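# Free the balancer wheel and level its hub bubble

## Task

Push the balancer's lever fully down so the wheel can turn, then shift the two weights sitting on the tyre until the hub's bubble rests entirely within its ring. At the end the lever must still be down and both weights must sit wholly on the tyre.

## Robot and tools

Robot: two arms, left_arm and right_arm, facing each other across a table. Each has six joints and a gripper. Everywhere (action rows, Joint positions, velocities, torques) the joints of an arm are listed in this unusual order: wrist roll, elbow, wrist pitch, wrist yaw, waist, shoulder. Follow that order only.

Frame: all hand positions, orientations and velocities are in the scene frame. Origin at the table's centre, table surface at z = +0.020 m, +z up. left_arm's base is on the +y side; the names do not match image left/right. Reported hand poses may be off by a few centimetres, more when the arm is stretched. The gripper's fingers point along its own +x and open and close along its y; end_effector_position is the midpoint between the fingers, 3 to 4 cm back from the tips. Only the last 1.5 cm of each inner finger face is flat.

A row is one flat list of 14 numbers in [-1, 1], covering both arms even if one stays still: six joint values then an opening for left_arm, then the same seven for right_arm. Joint values are offsets, not poses: each is added to that arm's Joint targets as they were when the action (or move) began, not to the previous row. Scale: 1.0 equals 2.055 rad for waist, shoulder and elbow, and 4.263 rad for wrist pitch, wrist yaw and wrist roll. Stated joint ranges: waist -3.054 to 3.054, shoulder 0.000 to 3.142, elbow 0.000 to 2.356, wrist pitch -1.571 to 1.571, wrist yaw -1.571 to 1.571, wrist roll -3.142 to 3.142; true ends may differ by 0.028 rad. Asking a joint more than 0.028 rad beyond its end gets the action refused; a "joint sent to its limit" line means a joint was clipped at its end. The opening is absolute, not an offset: +1 fully open, empty fingers meet near -0.78; lower values add nothing. Closing fully takes about 0.6 s. To grip, command roughly 0.08 below grip_measured at first touch. Sending 0 offsets re-commands an arm's current targets; to keep a gripper unchanged resend its current opening, since 0 is a real command.

Tools:
- execute_actions(actions, cameras): actions is a list of actions; each action is a list of up to 15 rows, one row per 1/30 s step, the last row held for the remaining steps. Empty list just reports state.
- move(target, speed, blend, opening_speed, blocking, cameras): target is one 14-number row or a list of up to 15 rows, all offsets from the same starting Joint targets. Joints travel together along a path. speed in rad/s for the joint travelling furthest (0.01 to 7, default 0.5), one value or one per target. blend in rad rounds corners between list targets. opening_speed, per second on the -1 to +1 scale, at least 0.2. blocking=false returns after about 0.5 s while motion continues. Paths do not avoid obstacles or the other arm; faster contact means a harder hit.
- wait(seconds): 0 to 10, arms hold their last command; a running move keeps going.
- stop(): brakes a running move; needs stopping distance.
- zoom_image(camera, region): camera is cam_high, cam_low, cam_left_wrist or cam_right_wrist; region [x0, y0, x1, y1] in pixels, origin top-left, at most 504 by 504.
- finished_scene(scene): ends the scene permanently; scene is 1 or omitted.
Cameras all give 896x504 images; cameras=[] gives none, null/omitted or ["all"] gives all.

Results: per arm, end_effector_position (m), end_effector_quat_wxyz, velocities; Joint positions (rad, plus finger gap in m, 0.080 open); Joint velocities ("within noise" means at rest); Joint targets (the base for your next offsets); Joint torques and External joint torques (an outside push toward larger angle lowers the latter); grip_measured on the opening scale; grip_effort_n (motor effort, negative closing, not pad force). A move adds a "move:" line such as done, off_target, moving, held or fault, and limits=held if steps were withheld. "blocked" means an arm was stopped by something far from its goal; "joint command not followed" means the clearance check altered targets. Per-step limits keep each target within 0.368 rad (big joints) or 0.763 rad (wrist joints) of the measured angle and the gripper within 70 mm, so large offsets need several actions.

Cautions: contact torque at a joint's limit (waist 17, shoulder 21.1, elbow 21, wrist pitch 5.55, wrist yaw 5.53, wrist roll 5.19 N m) faults that arm for 10 s. Holding loads, stretching out or pushing at an unreachable pose heats motors; MOTOR HOT appears at 50 °C and at 95 °C the arm is halted. Never let the arms collide or one gripper squeeze the other. Avoid dropping weights, releasing moving parts, slamming or shoving hard, and never leave anything fallen off the table. Loose items may get bumped occasionally, so check the bubble and weights again before finishing.

Each tool is called after "Request:" as a command line: name --argument value for each argument, lists and objects as JSON in quotes; but a table of rows of numbers goes row by row, as --pt "numbers of a row", without its own name.

## Session

Request:
execute_actions --actions '[]'

Scene clock: 0.00 s.
left_arm: end_effector_position=(+0.2399, +0.2448, +0.1769) grip_measured=+0.992 grip_effort_n=n/a end_effector_quat_wxyz=(+0.761, +0.171, +0.257, -0.570) | right_arm: end_effector_position=(+0.3241, -0.2194, +0.2360) grip_measured=+0.990 grip_effort_n=n/a end_effector_quat_wxyz=(+0.850, -0.201, +0.188, +0.449)
Joint names: [wrist roll, elbow, wrist pitch, wrist yaw, waist, shoulder]
Joint positions: left_arm=[0.406 0.183 0.133 0.538 1.46 1.068 0.08] | right_arm=[-0.465 0.717 0.29 -0.422 -1.199 1.588 0.08]
Joint velocities: within noise
Joint torques (N m): no reading
External joint torques (N m): no reading
Motor temperatures (°C): left_arm=[24 21 25 25 25 22] | right_arm=[25 22 27 24 23 24]
Heat: left arm: hottest waist 25 °C (+0.0 °C/min); right arm: hottest wrist pitch 27 °C (+0.0 °C/min).
Joint targets: left_arm=[0.407 0.186 0.135 0.539 1.460 1.066] | right_arm=[-0.464 0.721 0.292 -0.423 -1.199 1.584]
Tool commands: left_gripper/opening=+0.992216 right_gripper/opening=+0.989459

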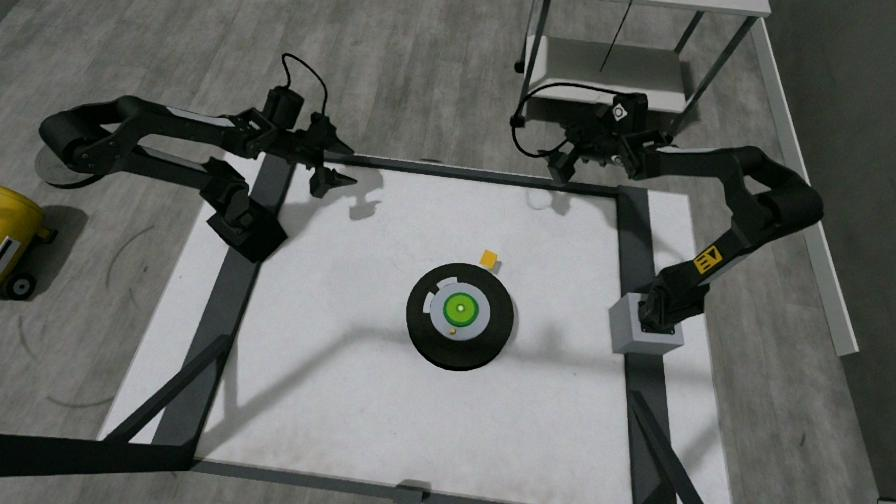

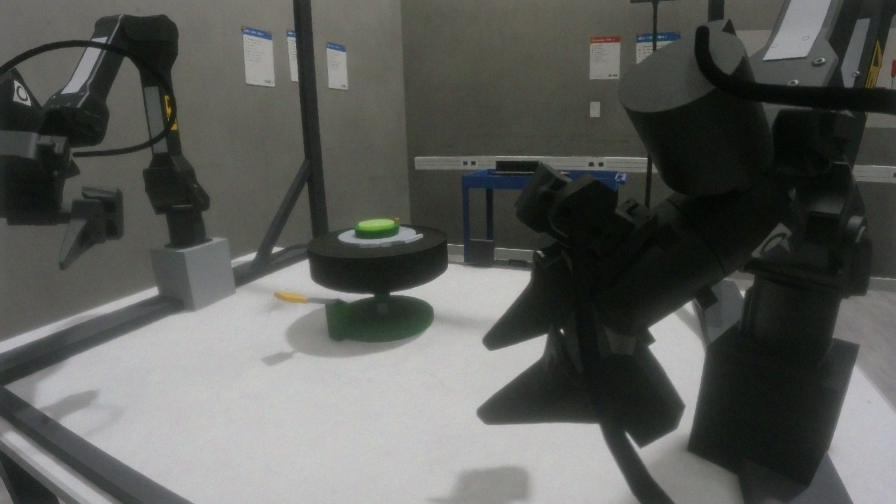

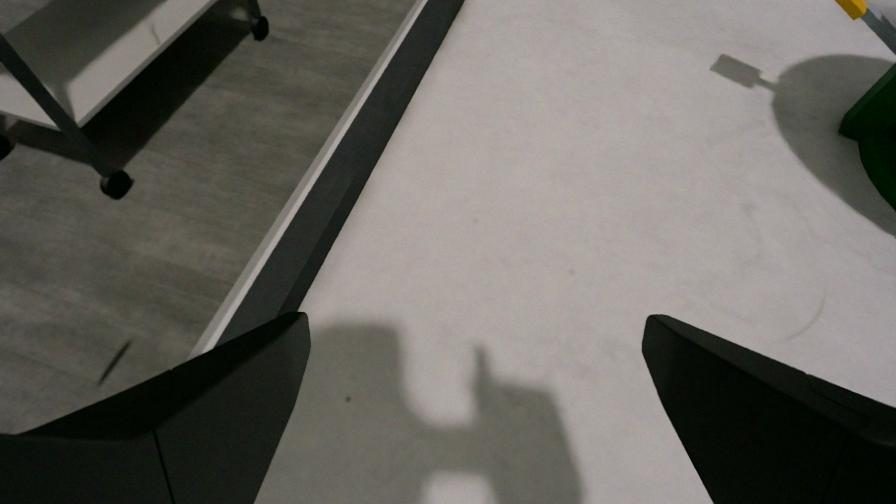

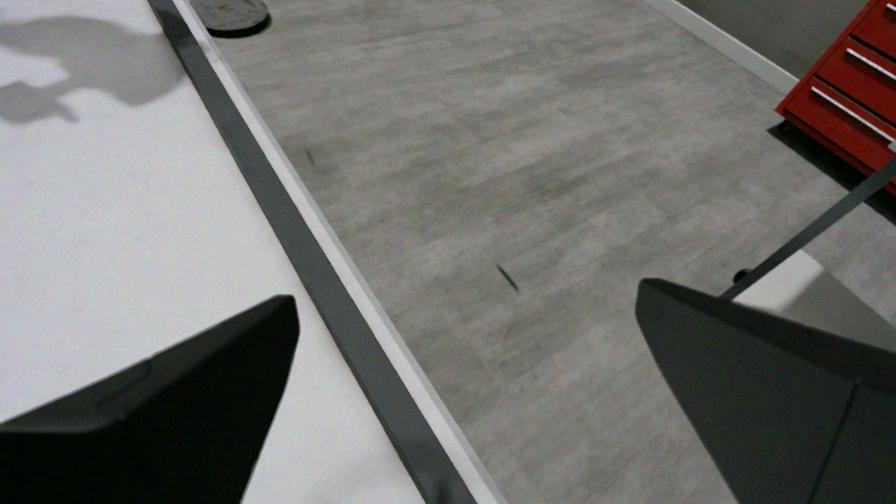

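Request:
zoom_image --camera "cam_high" --region '[390, 240, 530, 380]'

Request:
zoom_image --camera "cam_low" --region '[250, 190, 470, 370]'

Scaled by 3.600 from the camera's 896x504 image, which has a finer 1280x720 frame.

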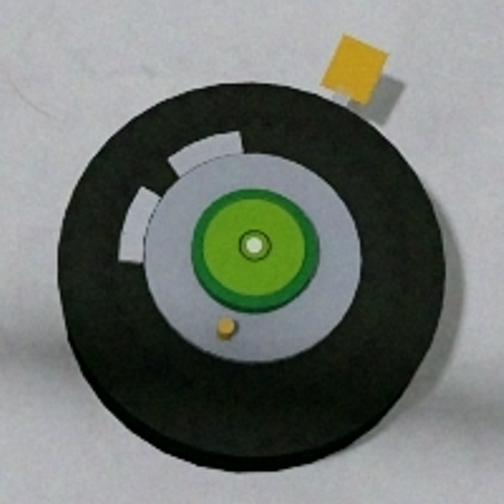

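Scaled by 2.291 from the camera's 896x504 image, which has a finer 1280x720 frame.

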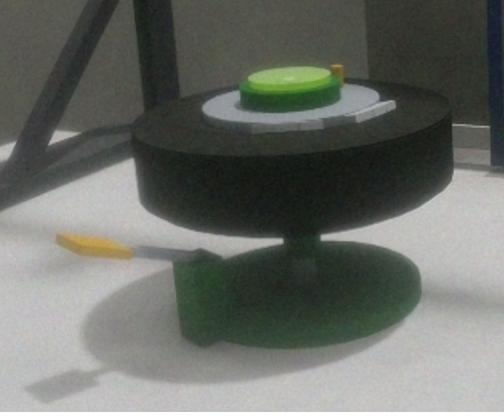

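Request:
move --target '[0,0.146,0,0,0,0,1, 0,0,0,0,0.2433,0,1]' --speed 0.8 --cameras '[]'

Request:
move --target '[0,0,0,0,-0.2433,0,1, 0,0.0973,0,0,0,0,1]' --speed 0.8 --cameras '[]'

Request:
move --target '[0,0,0,-0.1264,0,0,1, 0,0,0,0.099,0,0,1]' --speed 0.8

Scene clock: 3.47 s.
left_arm: end_effector_position=(+0.2951, +0.2059, +0.2878) grip_measured=+0.992 grip_effort_n=-2.1 end_effector_quat_wxyz=(+0.798, +0.173, +0.117, -0.566) | right_arm: end_effector_position=(+0.1770, -0.0841, +0.2360) grip_measured=+0.990 grip_effort_n=-0.7 end_effector_quat_wxyz=(+0.713, -0.242, +0.133, +0.645)
Joint names: [wrist roll, elbow, wrist pitch, wrist yaw, waist, shoulder]
Joint positions: left_arm=[0.406 0.473 0.134 0.538 1.46 1.068 0.08] | right_arm=[-0.465 0.717 0.29 -0.422 -0.7 1.588 0.08]
Joint velocities: within noise
Joint torques (N m): left_arm=[-0.01 8.17 1.49 0.23 0.05 -3.26] | right_arm=[0.03 5.1 2.06 -0.12 -0.01 -6.04]
External joint torques (N m): left_arm=[0 1.82 0 0.09 0.05 -0.42] | right_arm=[0.02 -0.49 0.6 0.02 0.02 -0.3]
Motor temperatures (°C): left_arm=[24 22 25 25 25 22] | right_arm=[25 23 27 24 23 24]
Heat: left arm: hottest waist 25 °C (+0.0 °C/min); right arm: hottest wrist pitch 27 °C (+0.0 °C/min).
Joint targets: left_arm=[0.407 0.486 0.135 0.539 1.460 1.066] | right_arm=[-0.464 0.721 0.292 -0.423 -0.699 1.584]
move: done
No camera images: "cameras" was empty.

Scene clock: 4.63 s.
left_arm: end_effector_position=(+0.1563, +0.1369, +0.2878) grip_measured=+0.992 grip_effort_n=-2.6 end_effector_quat_wxyz=(+0.634, +0.197, +0.071, -0.744) | right_arm: end_effector_position=(+0.2029, -0.0499, +0.3121) grip_measured=+0.990 grip_effort_n=-1.2 end_effector_quat_wxyz=(+0.735, -0.223, +0.042, +0.638)
Joint names: [wrist roll, elbow, wrist pitch, wrist yaw, waist, shoulder]
Joint positions: left_arm=[0.406 0.473 0.134 0.538 0.964 1.068 0.08] | right_arm=[-0.465 0.909 0.289 -0.422 -0.7 1.588 0.08]
Joint velocities: within noise
Joint torques (N m): left_arm=[-0.07 8.26 1.55 0.24 -0.39 -3.29] | right_arm=[0.04 6.46 2.19 -0.08 0.05 -6.65]
External joint torques (N m): left_arm=[-0.06 1.86 0.04 0.1 -0.4 -0.41] | right_arm=[0.03 0.33 0.65 0.02 0.06 -0.41]
Motor temperatures (°C): left_arm=[24 22 25 25 25 22] | right_arm=[25 23 27 24 23 24]
Heat: left arm: hottest waist 25 °C (+0.0 °C/min); right arm: hottest wrist pitch 27 °C (+0.0 °C/min).
Joint targets: left_arm=[0.407 0.486 0.135 0.539 0.960 1.066] | right_arm=[-0.464 0.921 0.292 -0.423 -0.699 1.584]
move: done
No camera images: "cameras" was empty.

Scene clock: 5.93 s.
left_arm: end_effector_position=(+0.2326, +0.1535, +0.2783) grip_measured=+0.992 grip_effort_n=-2.6 end_effector_quat_wxyz=(+0.784, +0.284, +0.086, -0.545) | right_arm: end_effector_position=(+0.2592, -0.0772, +0.3071) grip_measured=+0.990 grip_effort_n=-0.7 end_effector_quat_wxyz=(+0.834, -0.286, +0.068, +0.466)
Joint names: [wrist roll, elbow, wrist pitch, wrist yaw, waist, shoulder]
Joint positions: left_arm=[0.406 0.473 0.134 0.007 0.963 1.068 0.08] | right_arm=[-0.465 0.909 0.289 -0.002 -0.7 1.588 0.08]
Joint velocities: within noise
Joint torques (N m): left_arm=[-0.06 8.21 1.61 -0.22 -0.23 -3.41] | right_arm=[0.05 6.42 2.26 0.07 0.13 -6.73]
External joint torques (N m): left_arm=[-0.05 1.75 0.02 -0.23 -0.23 -0.48] | right_arm=[0.03 0.2 0.66 0.08 0.15 -0.38]
Motor temperatures (°C): left_arm=[24 22 25 25 25 22] | right_arm=[25 24 27 24 23 25]
Heat: left arm: hottest waist 25 °C (+0.0 °C/min); right arm: hottest wrist pitch 27 °C (+0.0 °C/min).
Joint targets: left_arm=[0.407 0.486 0.135 0.000 0.960 1.066] | right_arm=[-0.464 0.921 0.292 -0.001 -0.699 1.584]
move: done

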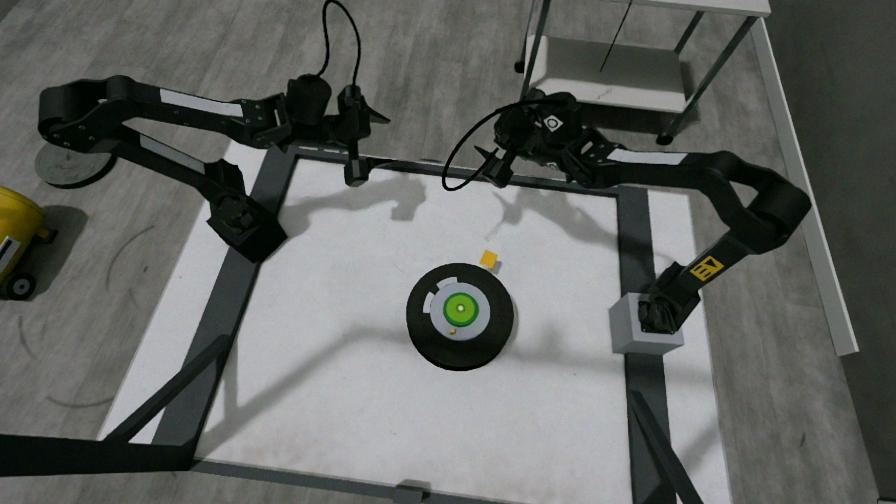

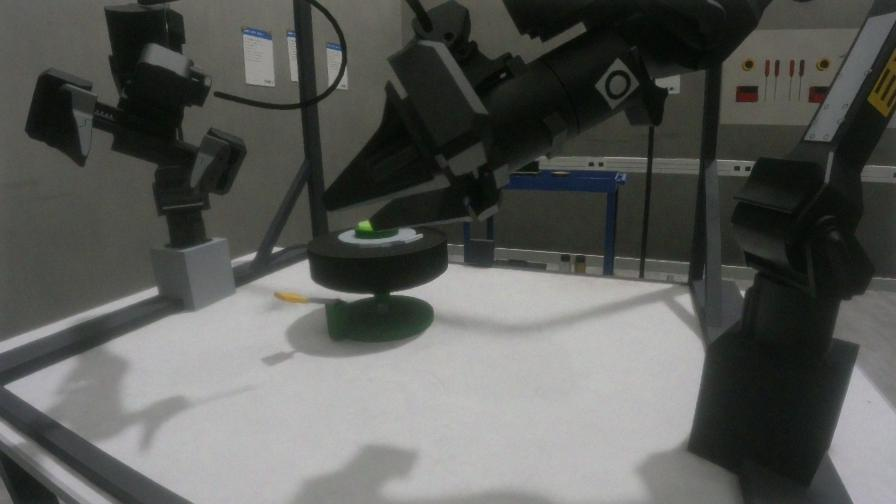

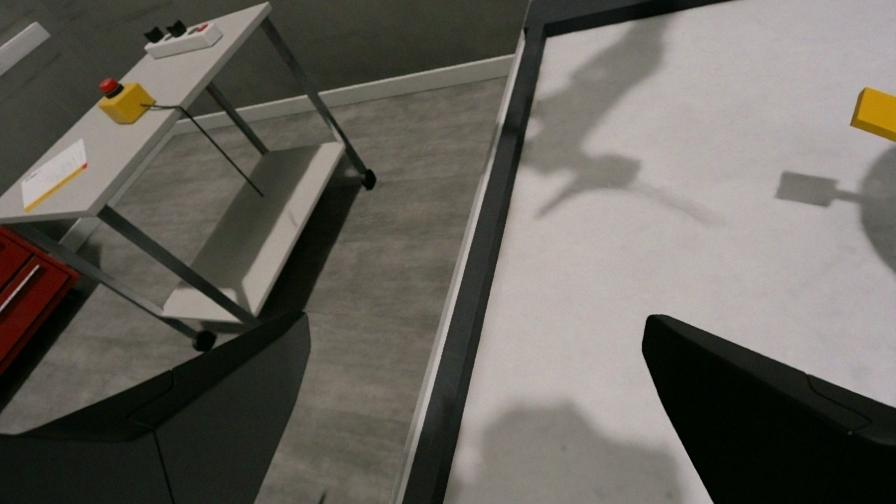

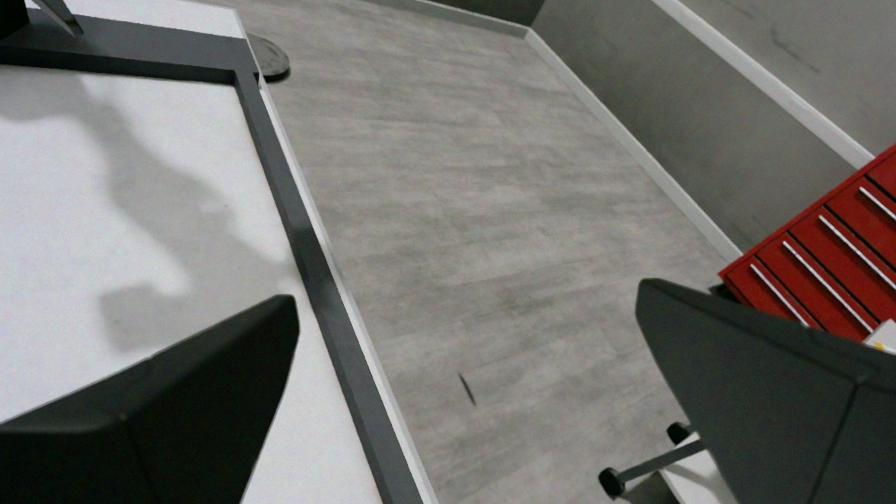

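Request:
move --target '[-0.0955,0.347,-0.1959,0,-0.36,0.1625,1, 0,0,0,0,-0.2,0,1]' --speed 0.9

Scene clock: 9.80 s.
left_arm: end_effector_position=(-0.0112, +0.0998, +0.3277) grip_measured=+0.992 grip_effort_n=-3.0 end_effector_quat_wxyz=(+0.538, +0.350, +0.264, -0.720) | right_arm: end_effector_position=(+0.3813, -0.2167, +0.3071) grip_measured=+0.990 grip_effort_n=-1.2 end_effector_quat_wxyz=(+0.912, -0.266, +0.125, +0.286)
Joint names: [wrist roll, elbow, wrist pitch, wrist yaw, waist, shoulder]
Joint positions: left_arm=[0.001 1.186 -0.7 0.004 0.221 1.393 0.08] | right_arm=[-0.465 0.909 0.289 0 -1.11 1.588 0.08]
Joint velocities: within noise
Joint torques (N m): left_arm=[-0.1 8.35 1.16 -0.16 -0.1 -4.68] | right_arm=[0.06 6.47 2.27 -0.01 -0.09 -6.65]
External joint torques (N m): left_arm=[-0.1 2.02 -0.06 -0.16 -0.12 0.36] | right_arm=[0.04 0.22 0.66 0 -0.08 -0.28]
Motor temperatures (°C): left_arm=[24 23 26 25 25 22] | right_arm=[25 24 28 24 23 25]
Heat: left arm: hottest wrist pitch 26 °C (+6.1 °C/min); right arm: hottest wrist pitch 28 °C (+6.1 °C/min).
Joint targets: left_arm=[-0.001 1.199 -0.700 0.000 0.220 1.400] | right_arm=[-0.464 0.921 0.292 -0.001 -1.111 1.584]
move: done

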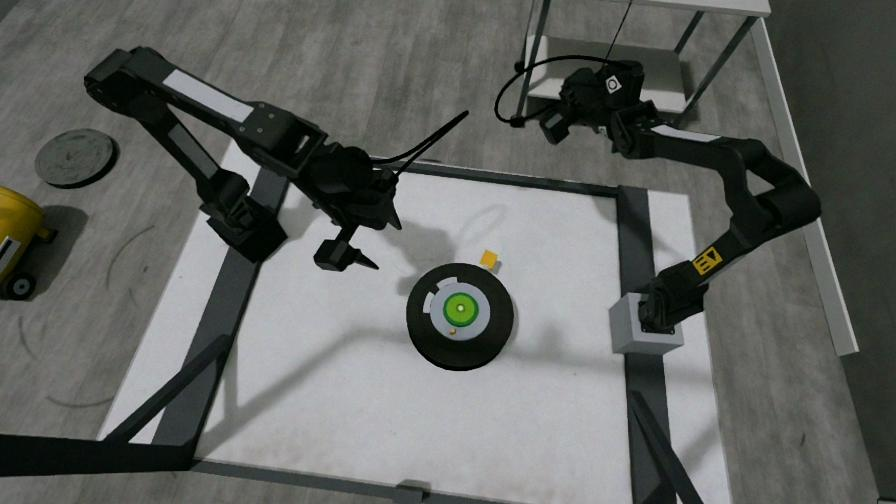

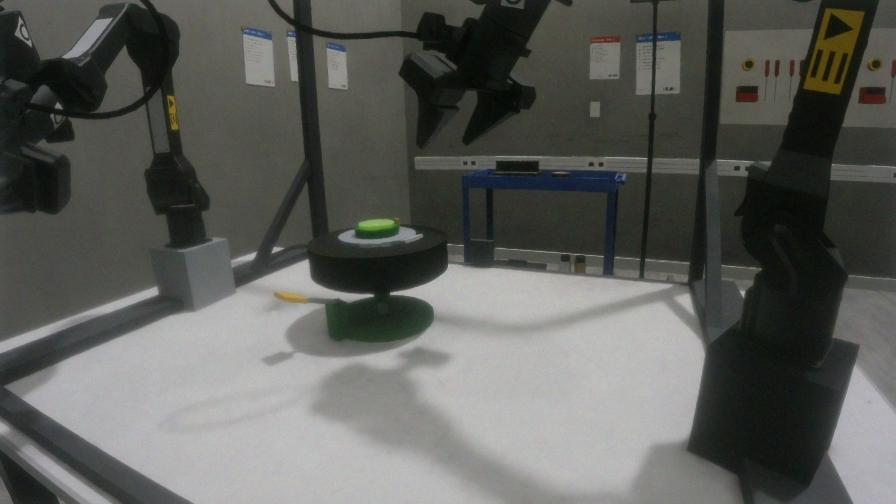

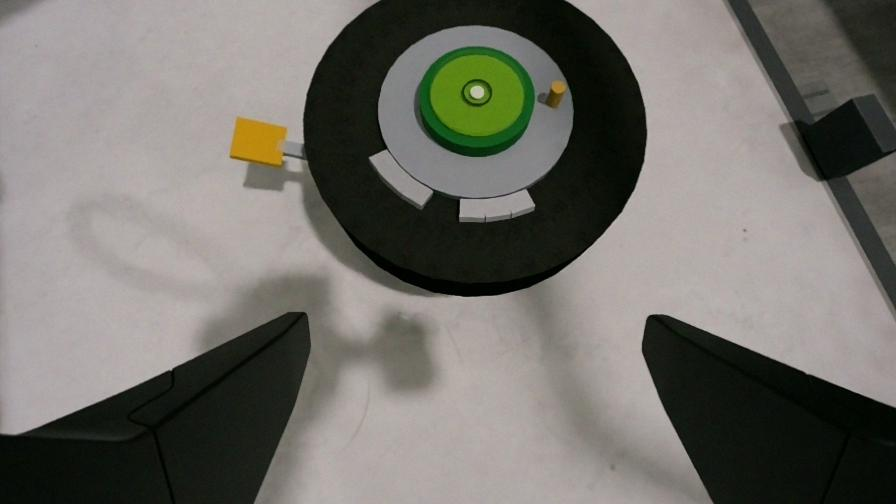

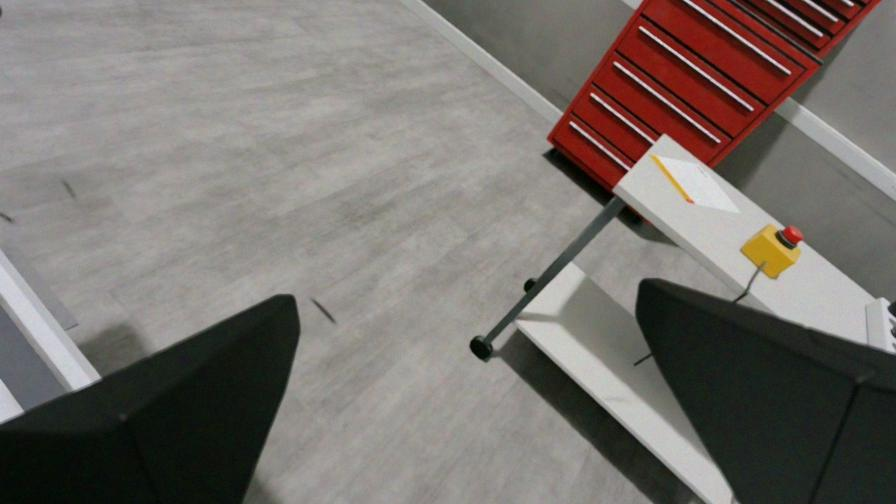

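Request:
zoom_image --camera "cam_left_wrist" --region '[340, 0, 620, 260]'

Scaled by 1.800 from the camera's 896x504 image, which has a finer 1280x720 frame.

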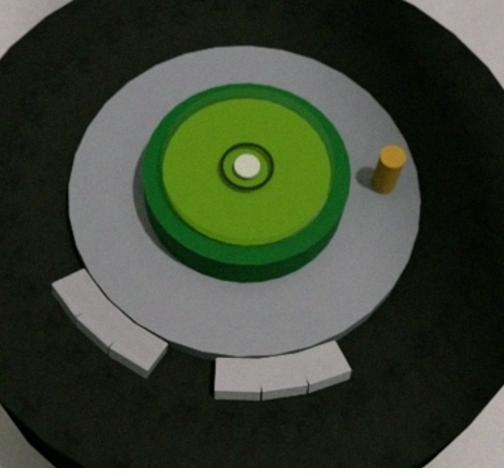

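Request:
move --target '[0,0.1465,0,0,-0.0107,0.1946,1, 0,0,0,0,0,0,1]' --speed 0.9

Request:
zoom_image --camera "cam_left_wrist" --region '[250, 0, 700, 350]'

Scene clock: 12.50 s.
left_arm: end_effector_position=(-0.0439, +0.0189, +0.2886) grip_measured=+0.992 grip_effort_n=-3.0 end_effector_quat_wxyz=(+0.518, +0.388, +0.286, -0.707) | right_arm: end_effector_position=(+0.3813, -0.2167, +0.3071) grip_measured=+0.990 grip_effort_n=-1.2 end_effector_quat_wxyz=(+0.912, -0.266, +0.125, +0.286)
Joint names: [wrist roll, elbow, wrist pitch, wrist yaw, waist, shoulder]
Joint positions: left_arm=[0.001 1.488 -0.701 0.004 0.201 1.793 0.08] | right_arm=[-0.465 0.909 0.289 0 -1.11 1.588 0.08]
Joint velocities: within noise
Joint torques (N m): left_arm=[-0.07 8 1.12 -0.15 -0.25 -7.47] | right_arm=[0.06 6.48 2.25 0 -0.02 -6.71]
External joint torques (N m): left_arm=[-0.07 1.72 -0.01 -0.15 -0.25 0.44] | right_arm=[0.04 0.3 0.66 0.01 -0.02 -0.39]
Motor temperatures (°C): left_arm=[24 24 26 25 25 23] | right_arm=[25 25 28 24 23 26]
Heat: left arm: hottest wrist pitch 26 °C (+4.8 °C/min); right arm: hottest wrist pitch 28 °C (+4.8 °C/min).
Joint targets: left_arm=[-0.001 1.501 -0.700 0.000 0.199 1.800] | right_arm=[-0.464 0.921 0.292 -0.001 -1.111 1.584]
move: done

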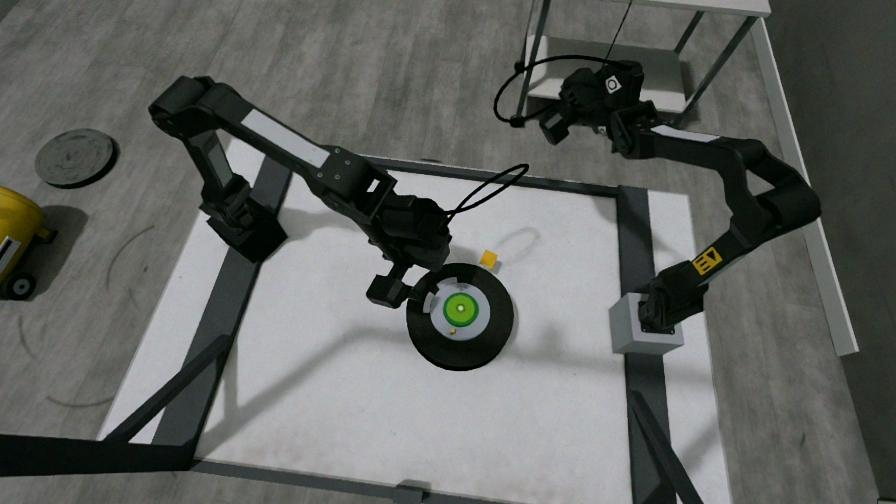

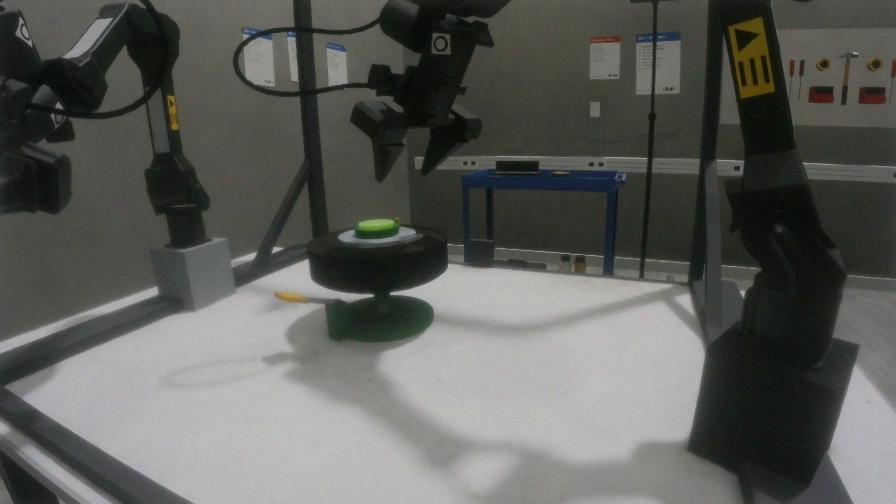

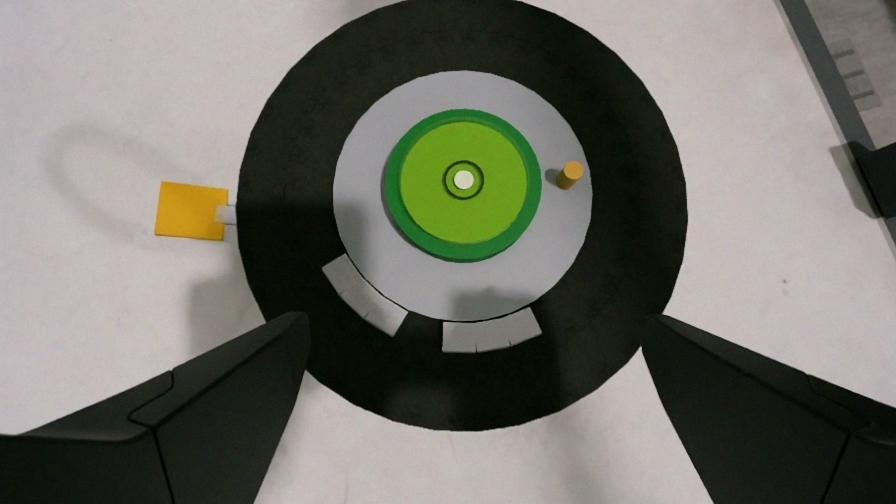

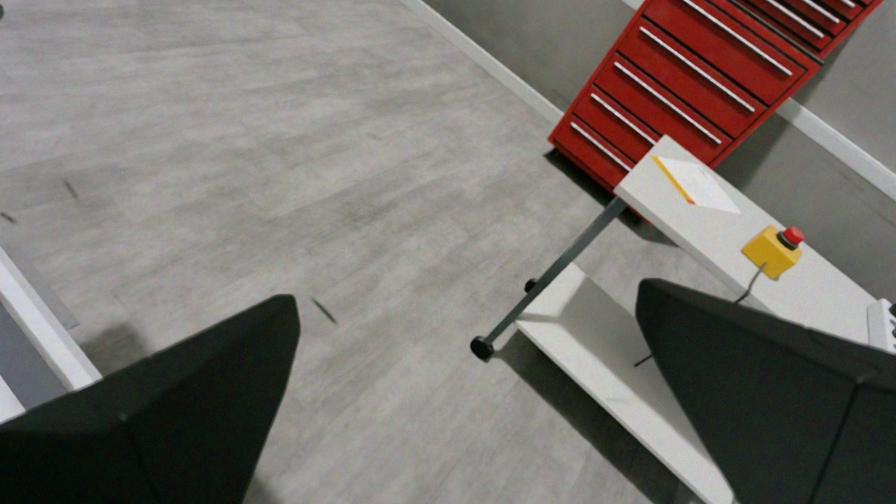

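Scaled by 1.120 from the camera's 896x504 image, which has a finer 1280x720 frame.

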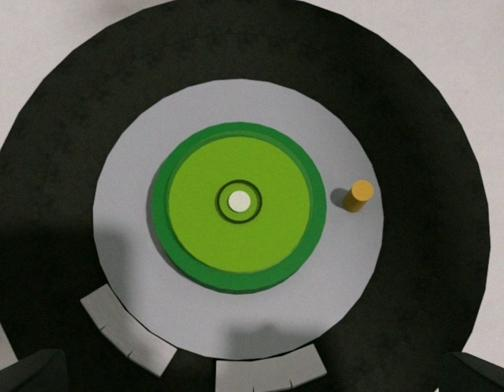

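Request:
move --target '[0,-0.1465,0,0,0,-0.1946,1, 0.4774,0.175,-0.273,0,0.387,0.1095,-1]' --speed 0.9

Scene clock: 18.20 s.
left_arm: end_effector_position=(-0.0196, +0.0970, +0.3283) grip_measured=+0.992 grip_effort_n=-3.0 end_effector_quat_wxyz=(+0.531, +0.354, +0.261, -0.725) | right_arm: end_effector_position=(+0.0780, -0.0939, +0.2019) grip_measured=-0.791 grip_effort_n=-83.5 end_effector_quat_wxyz=(+0.706, +0.149, +0.691, -0.033)
Joint names: [wrist roll, elbow, wrist pitch, wrist yaw, waist, shoulder]
Joint positions: left_arm=[0.001 1.206 -0.701 0.004 0.201 1.414 0.08] | right_arm=[1.567 1.27 -0.87 -0.001 -0.315 1.804 0]
Joint velocities: within noise
Joint torques (N m): left_arm=[-0.06 5.96 1.25 -0.13 -0.23 -7.04] | right_arm=[0.14 5.66 0.61 0.09 0.1 -6.38]
External joint torques (N m): left_arm=[-0.06 -0.48 -0.01 -0.14 -0.22 -1.75] | right_arm=[0.15 0.32 0.1 0.04 0.11 0.65]
Motor temperatures (°C): left_arm=[24 24 26 25 25 24] | right_arm=[25 26 28 24 23 26]
Heat: left arm: hottest wrist pitch 26 °C (+3.3 °C/min); right arm: hottest wrist pitch 28 °C (+3.3 °C/min).
Joint targets: left_arm=[-0.001 1.200 -0.700 0.000 0.199 1.400] | right_arm=[1.571 1.281 -0.872 -0.001 -0.315 1.809]
move: done

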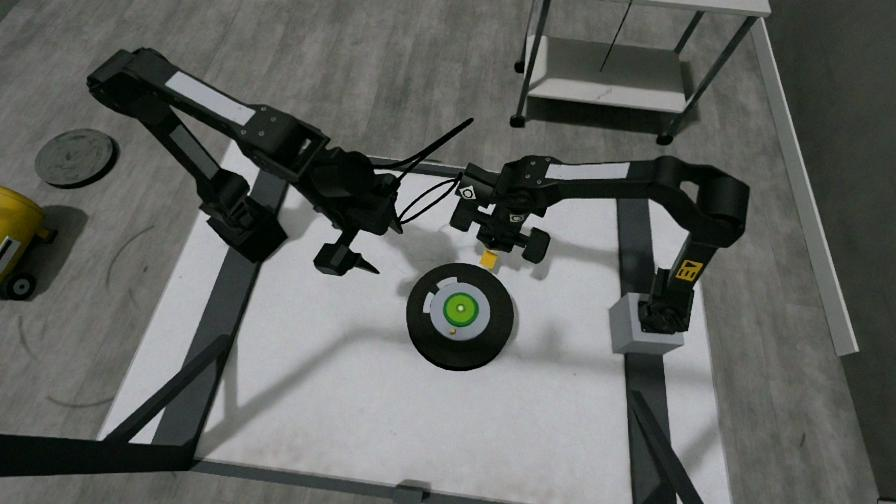

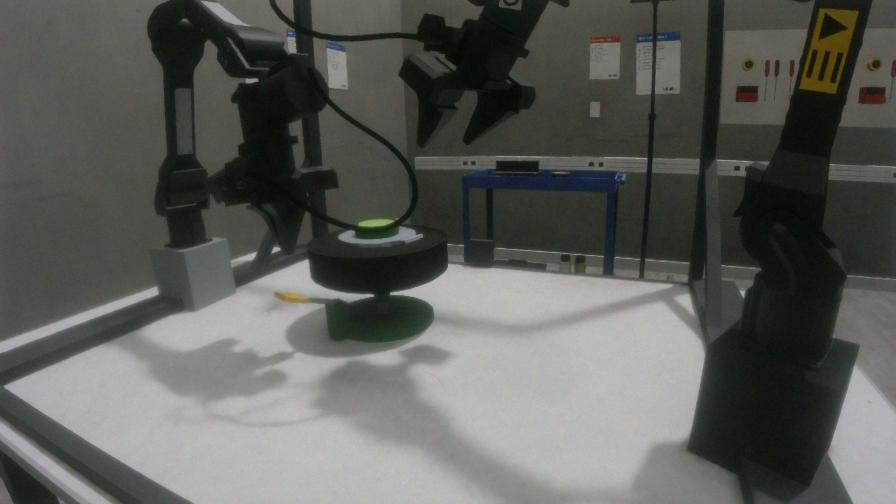

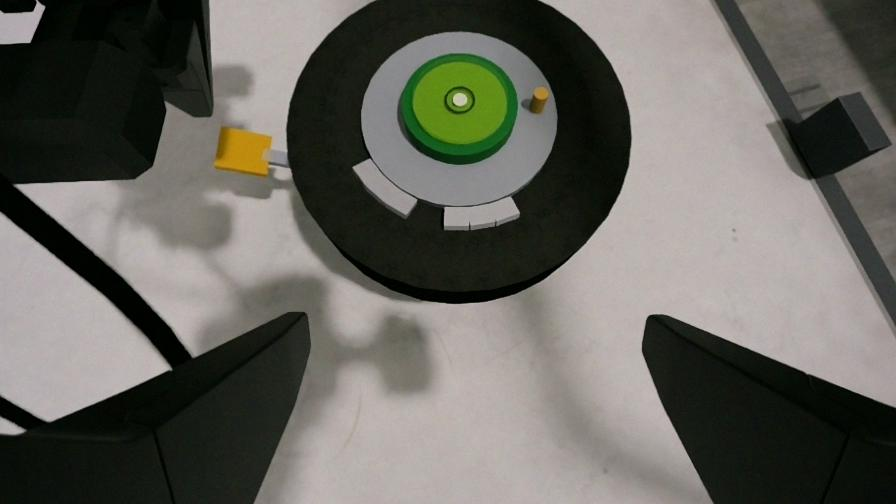

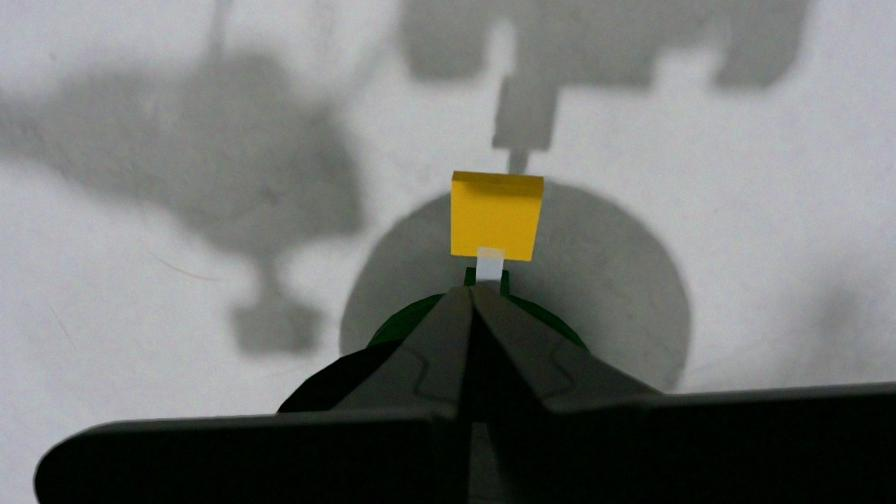

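Request:
move --target '[0,0,0,0,0,0,1, 0,-0.0827,0.0563,0,0,0.0341,-1]' --speed 0.3

Scene clock: 20.10 s.
left_arm: end_effector_position=(-0.0196, +0.0970, +0.3282) grip_measured=+0.992 grip_effort_n=-3.0 end_effector_quat_wxyz=(+0.531, +0.354, +0.261, -0.725) | right_arm: end_effector_position=(+0.0775, -0.0954, +0.1462) grip_measured=-0.791 grip_effort_n=-83.5 end_effector_quat_wxyz=(+0.706, +0.153, +0.691, -0.028)
Joint names: [wrist roll, elbow, wrist pitch, wrist yaw, waist, shoulder]
Joint positions: left_arm=[0.001 1.205 -0.701 0.004 0.201 1.414 0.08] | right_arm=[1.568 1.118 -0.636 -0.002 -0.315 1.874 0]
Joint velocities: within noise
Joint torques (N m): left_arm=[-0.06 6.03 1.25 -0.15 -0.29 -7.06] | right_arm=[0.11 3.5 1.06 0.1 0.12 -6.32]
External joint torques (N m): left_arm=[-0.06 -0.42 -0.01 -0.15 -0.3 -1.8] | right_arm=[0.12 -1.53 0.49 0.05 0.12 0.86]
Motor temperatures (°C): left_arm=[24 24 26 25 25 24] | right_arm=[25 26 28 24 23 26]
Heat: left arm: hottest wrist pitch 26 °C (+3.0 °C/min); right arm: hottest wrist pitch 28 °C (+3.0 °C/min).
Joint targets: left_arm=[-0.001 1.199 -0.700 0.000 0.199 1.400] | right_arm=[1.571 1.111 -0.632 -0.001 -0.315 1.879]
move: done

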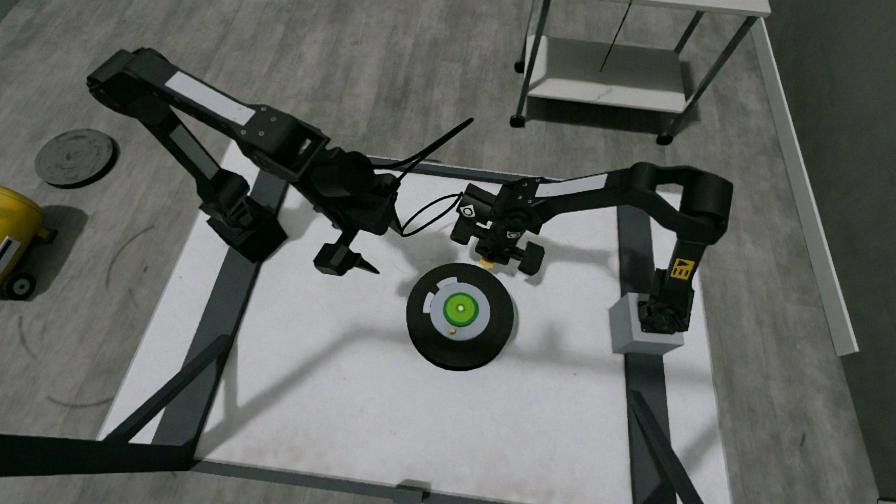

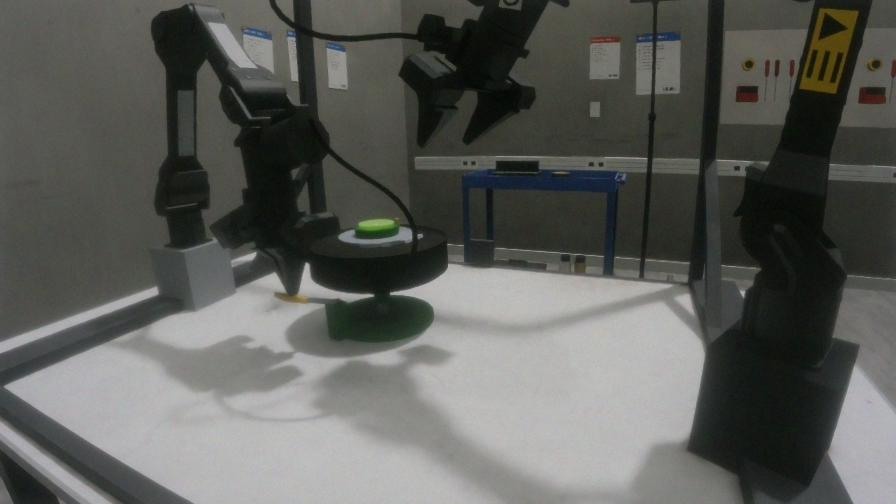

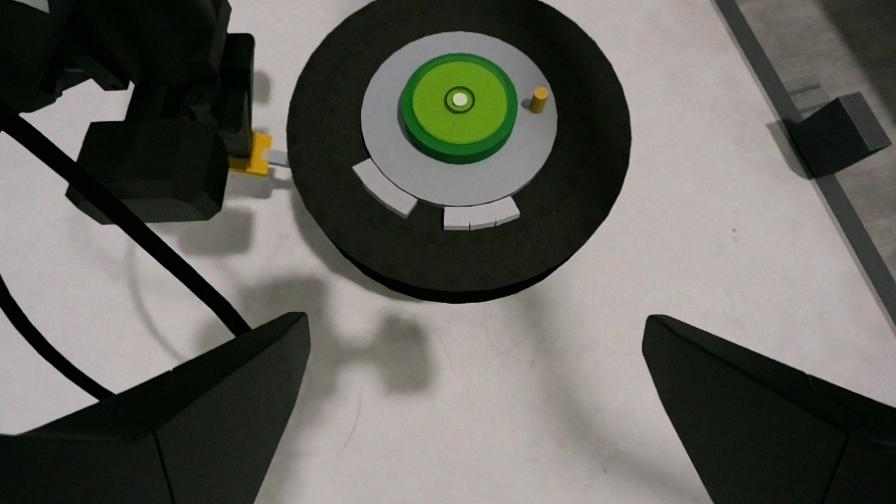

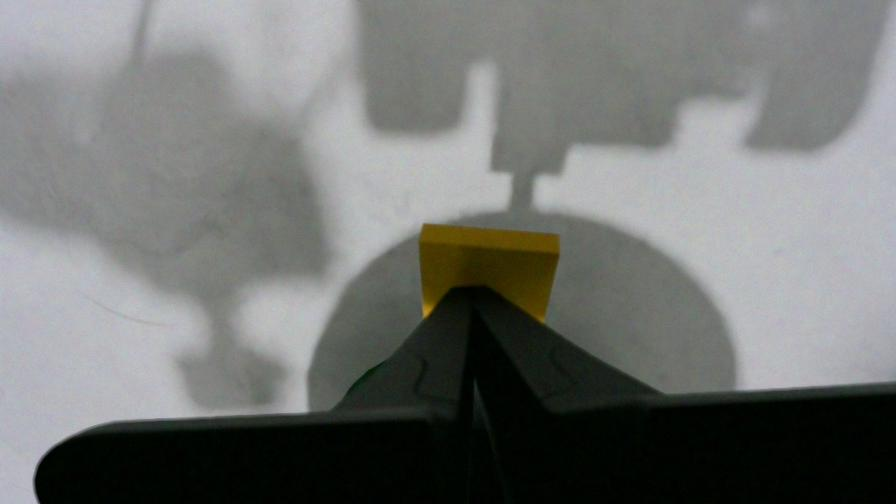

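Request:
move --target '[0,0,0,0,0,0,1, 0,-0.0243,0.027,0,0,0.0316,-1]' --speed 0.2

Scene clock: 21.37 s.
left_arm: end_effector_position=(-0.0196, +0.0970, +0.3282) grip_measured=+0.992 grip_effort_n=-3.0 end_effector_quat_wxyz=(+0.531, +0.354, +0.261, -0.725) | right_arm: end_effector_position=(+0.0775, -0.0965, +0.1144) grip_measured=-0.791 grip_effort_n=-83.5 end_effector_quat_wxyz=(+0.707, +0.152, +0.690, -0.030)
Joint names: [wrist roll, elbow, wrist pitch, wrist yaw, waist, shoulder]
Joint positions: left_arm=[0.001 1.205 -0.701 0.004 0.201 1.414 0.08] | right_arm=[1.568 1.063 -0.52 0 -0.315 1.941 0]
Joint velocities: within noise
Joint torques (N m): left_arm=[-0.06 6.13 1.25 -0.14 -0.19 -7.1] | right_arm=[0.1 3.59 0.96 0.05 0.15 -6.74]
External joint torques (N m): left_arm=[-0.07 -0.29 0 -0.14 -0.19 -1.82] | right_arm=[0.11 -1.05 0.42 0.01 0.13 0.52]
Motor temperatures (°C): left_arm=[24 24 26 25 25 25] | right_arm=[25 26 28 24 23 26]
Heat: left arm: hottest wrist pitch 26 °C (+2.8 °C/min); right arm: hottest wrist pitch 28 °C (+2.8 °C/min).
Joint targets: left_arm=[-0.001 1.199 -0.700 0.000 0.199 1.400] | right_arm=[1.571 1.061 -0.517 -0.001 -0.315 1.944]
move: done

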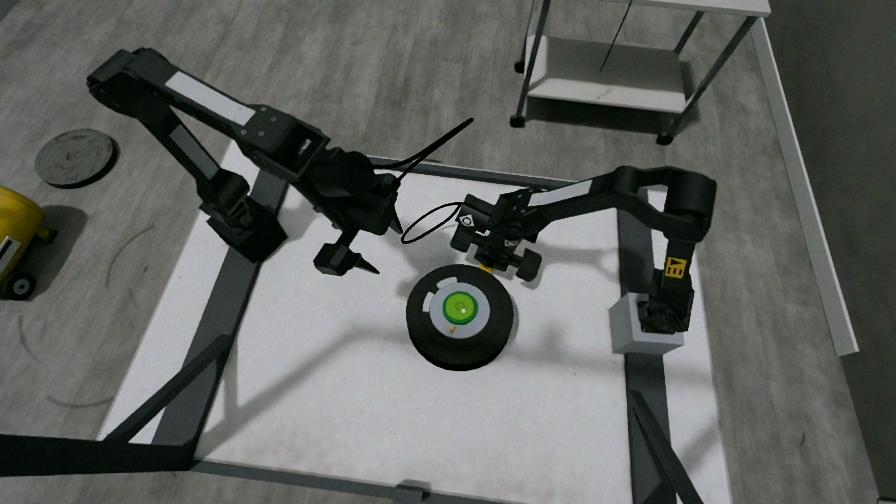

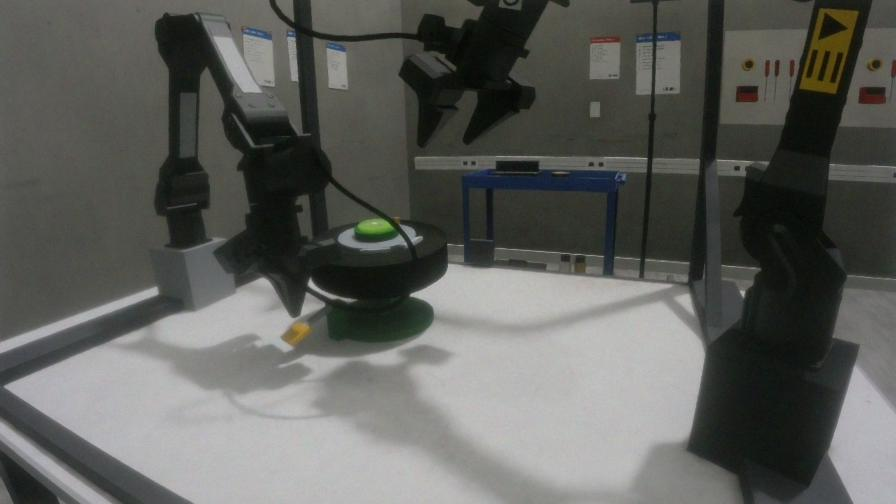

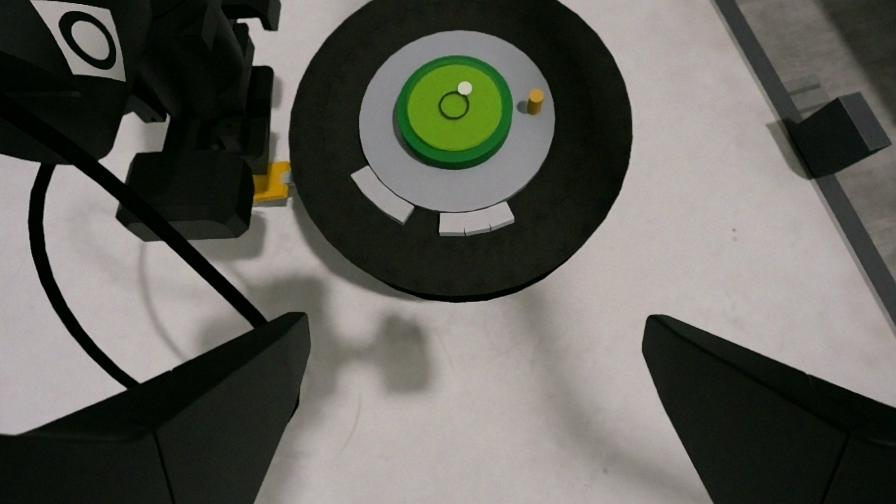

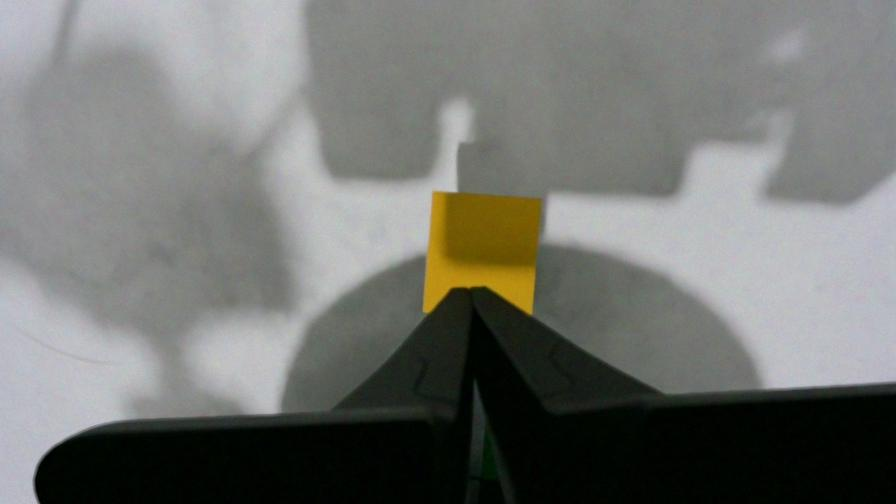

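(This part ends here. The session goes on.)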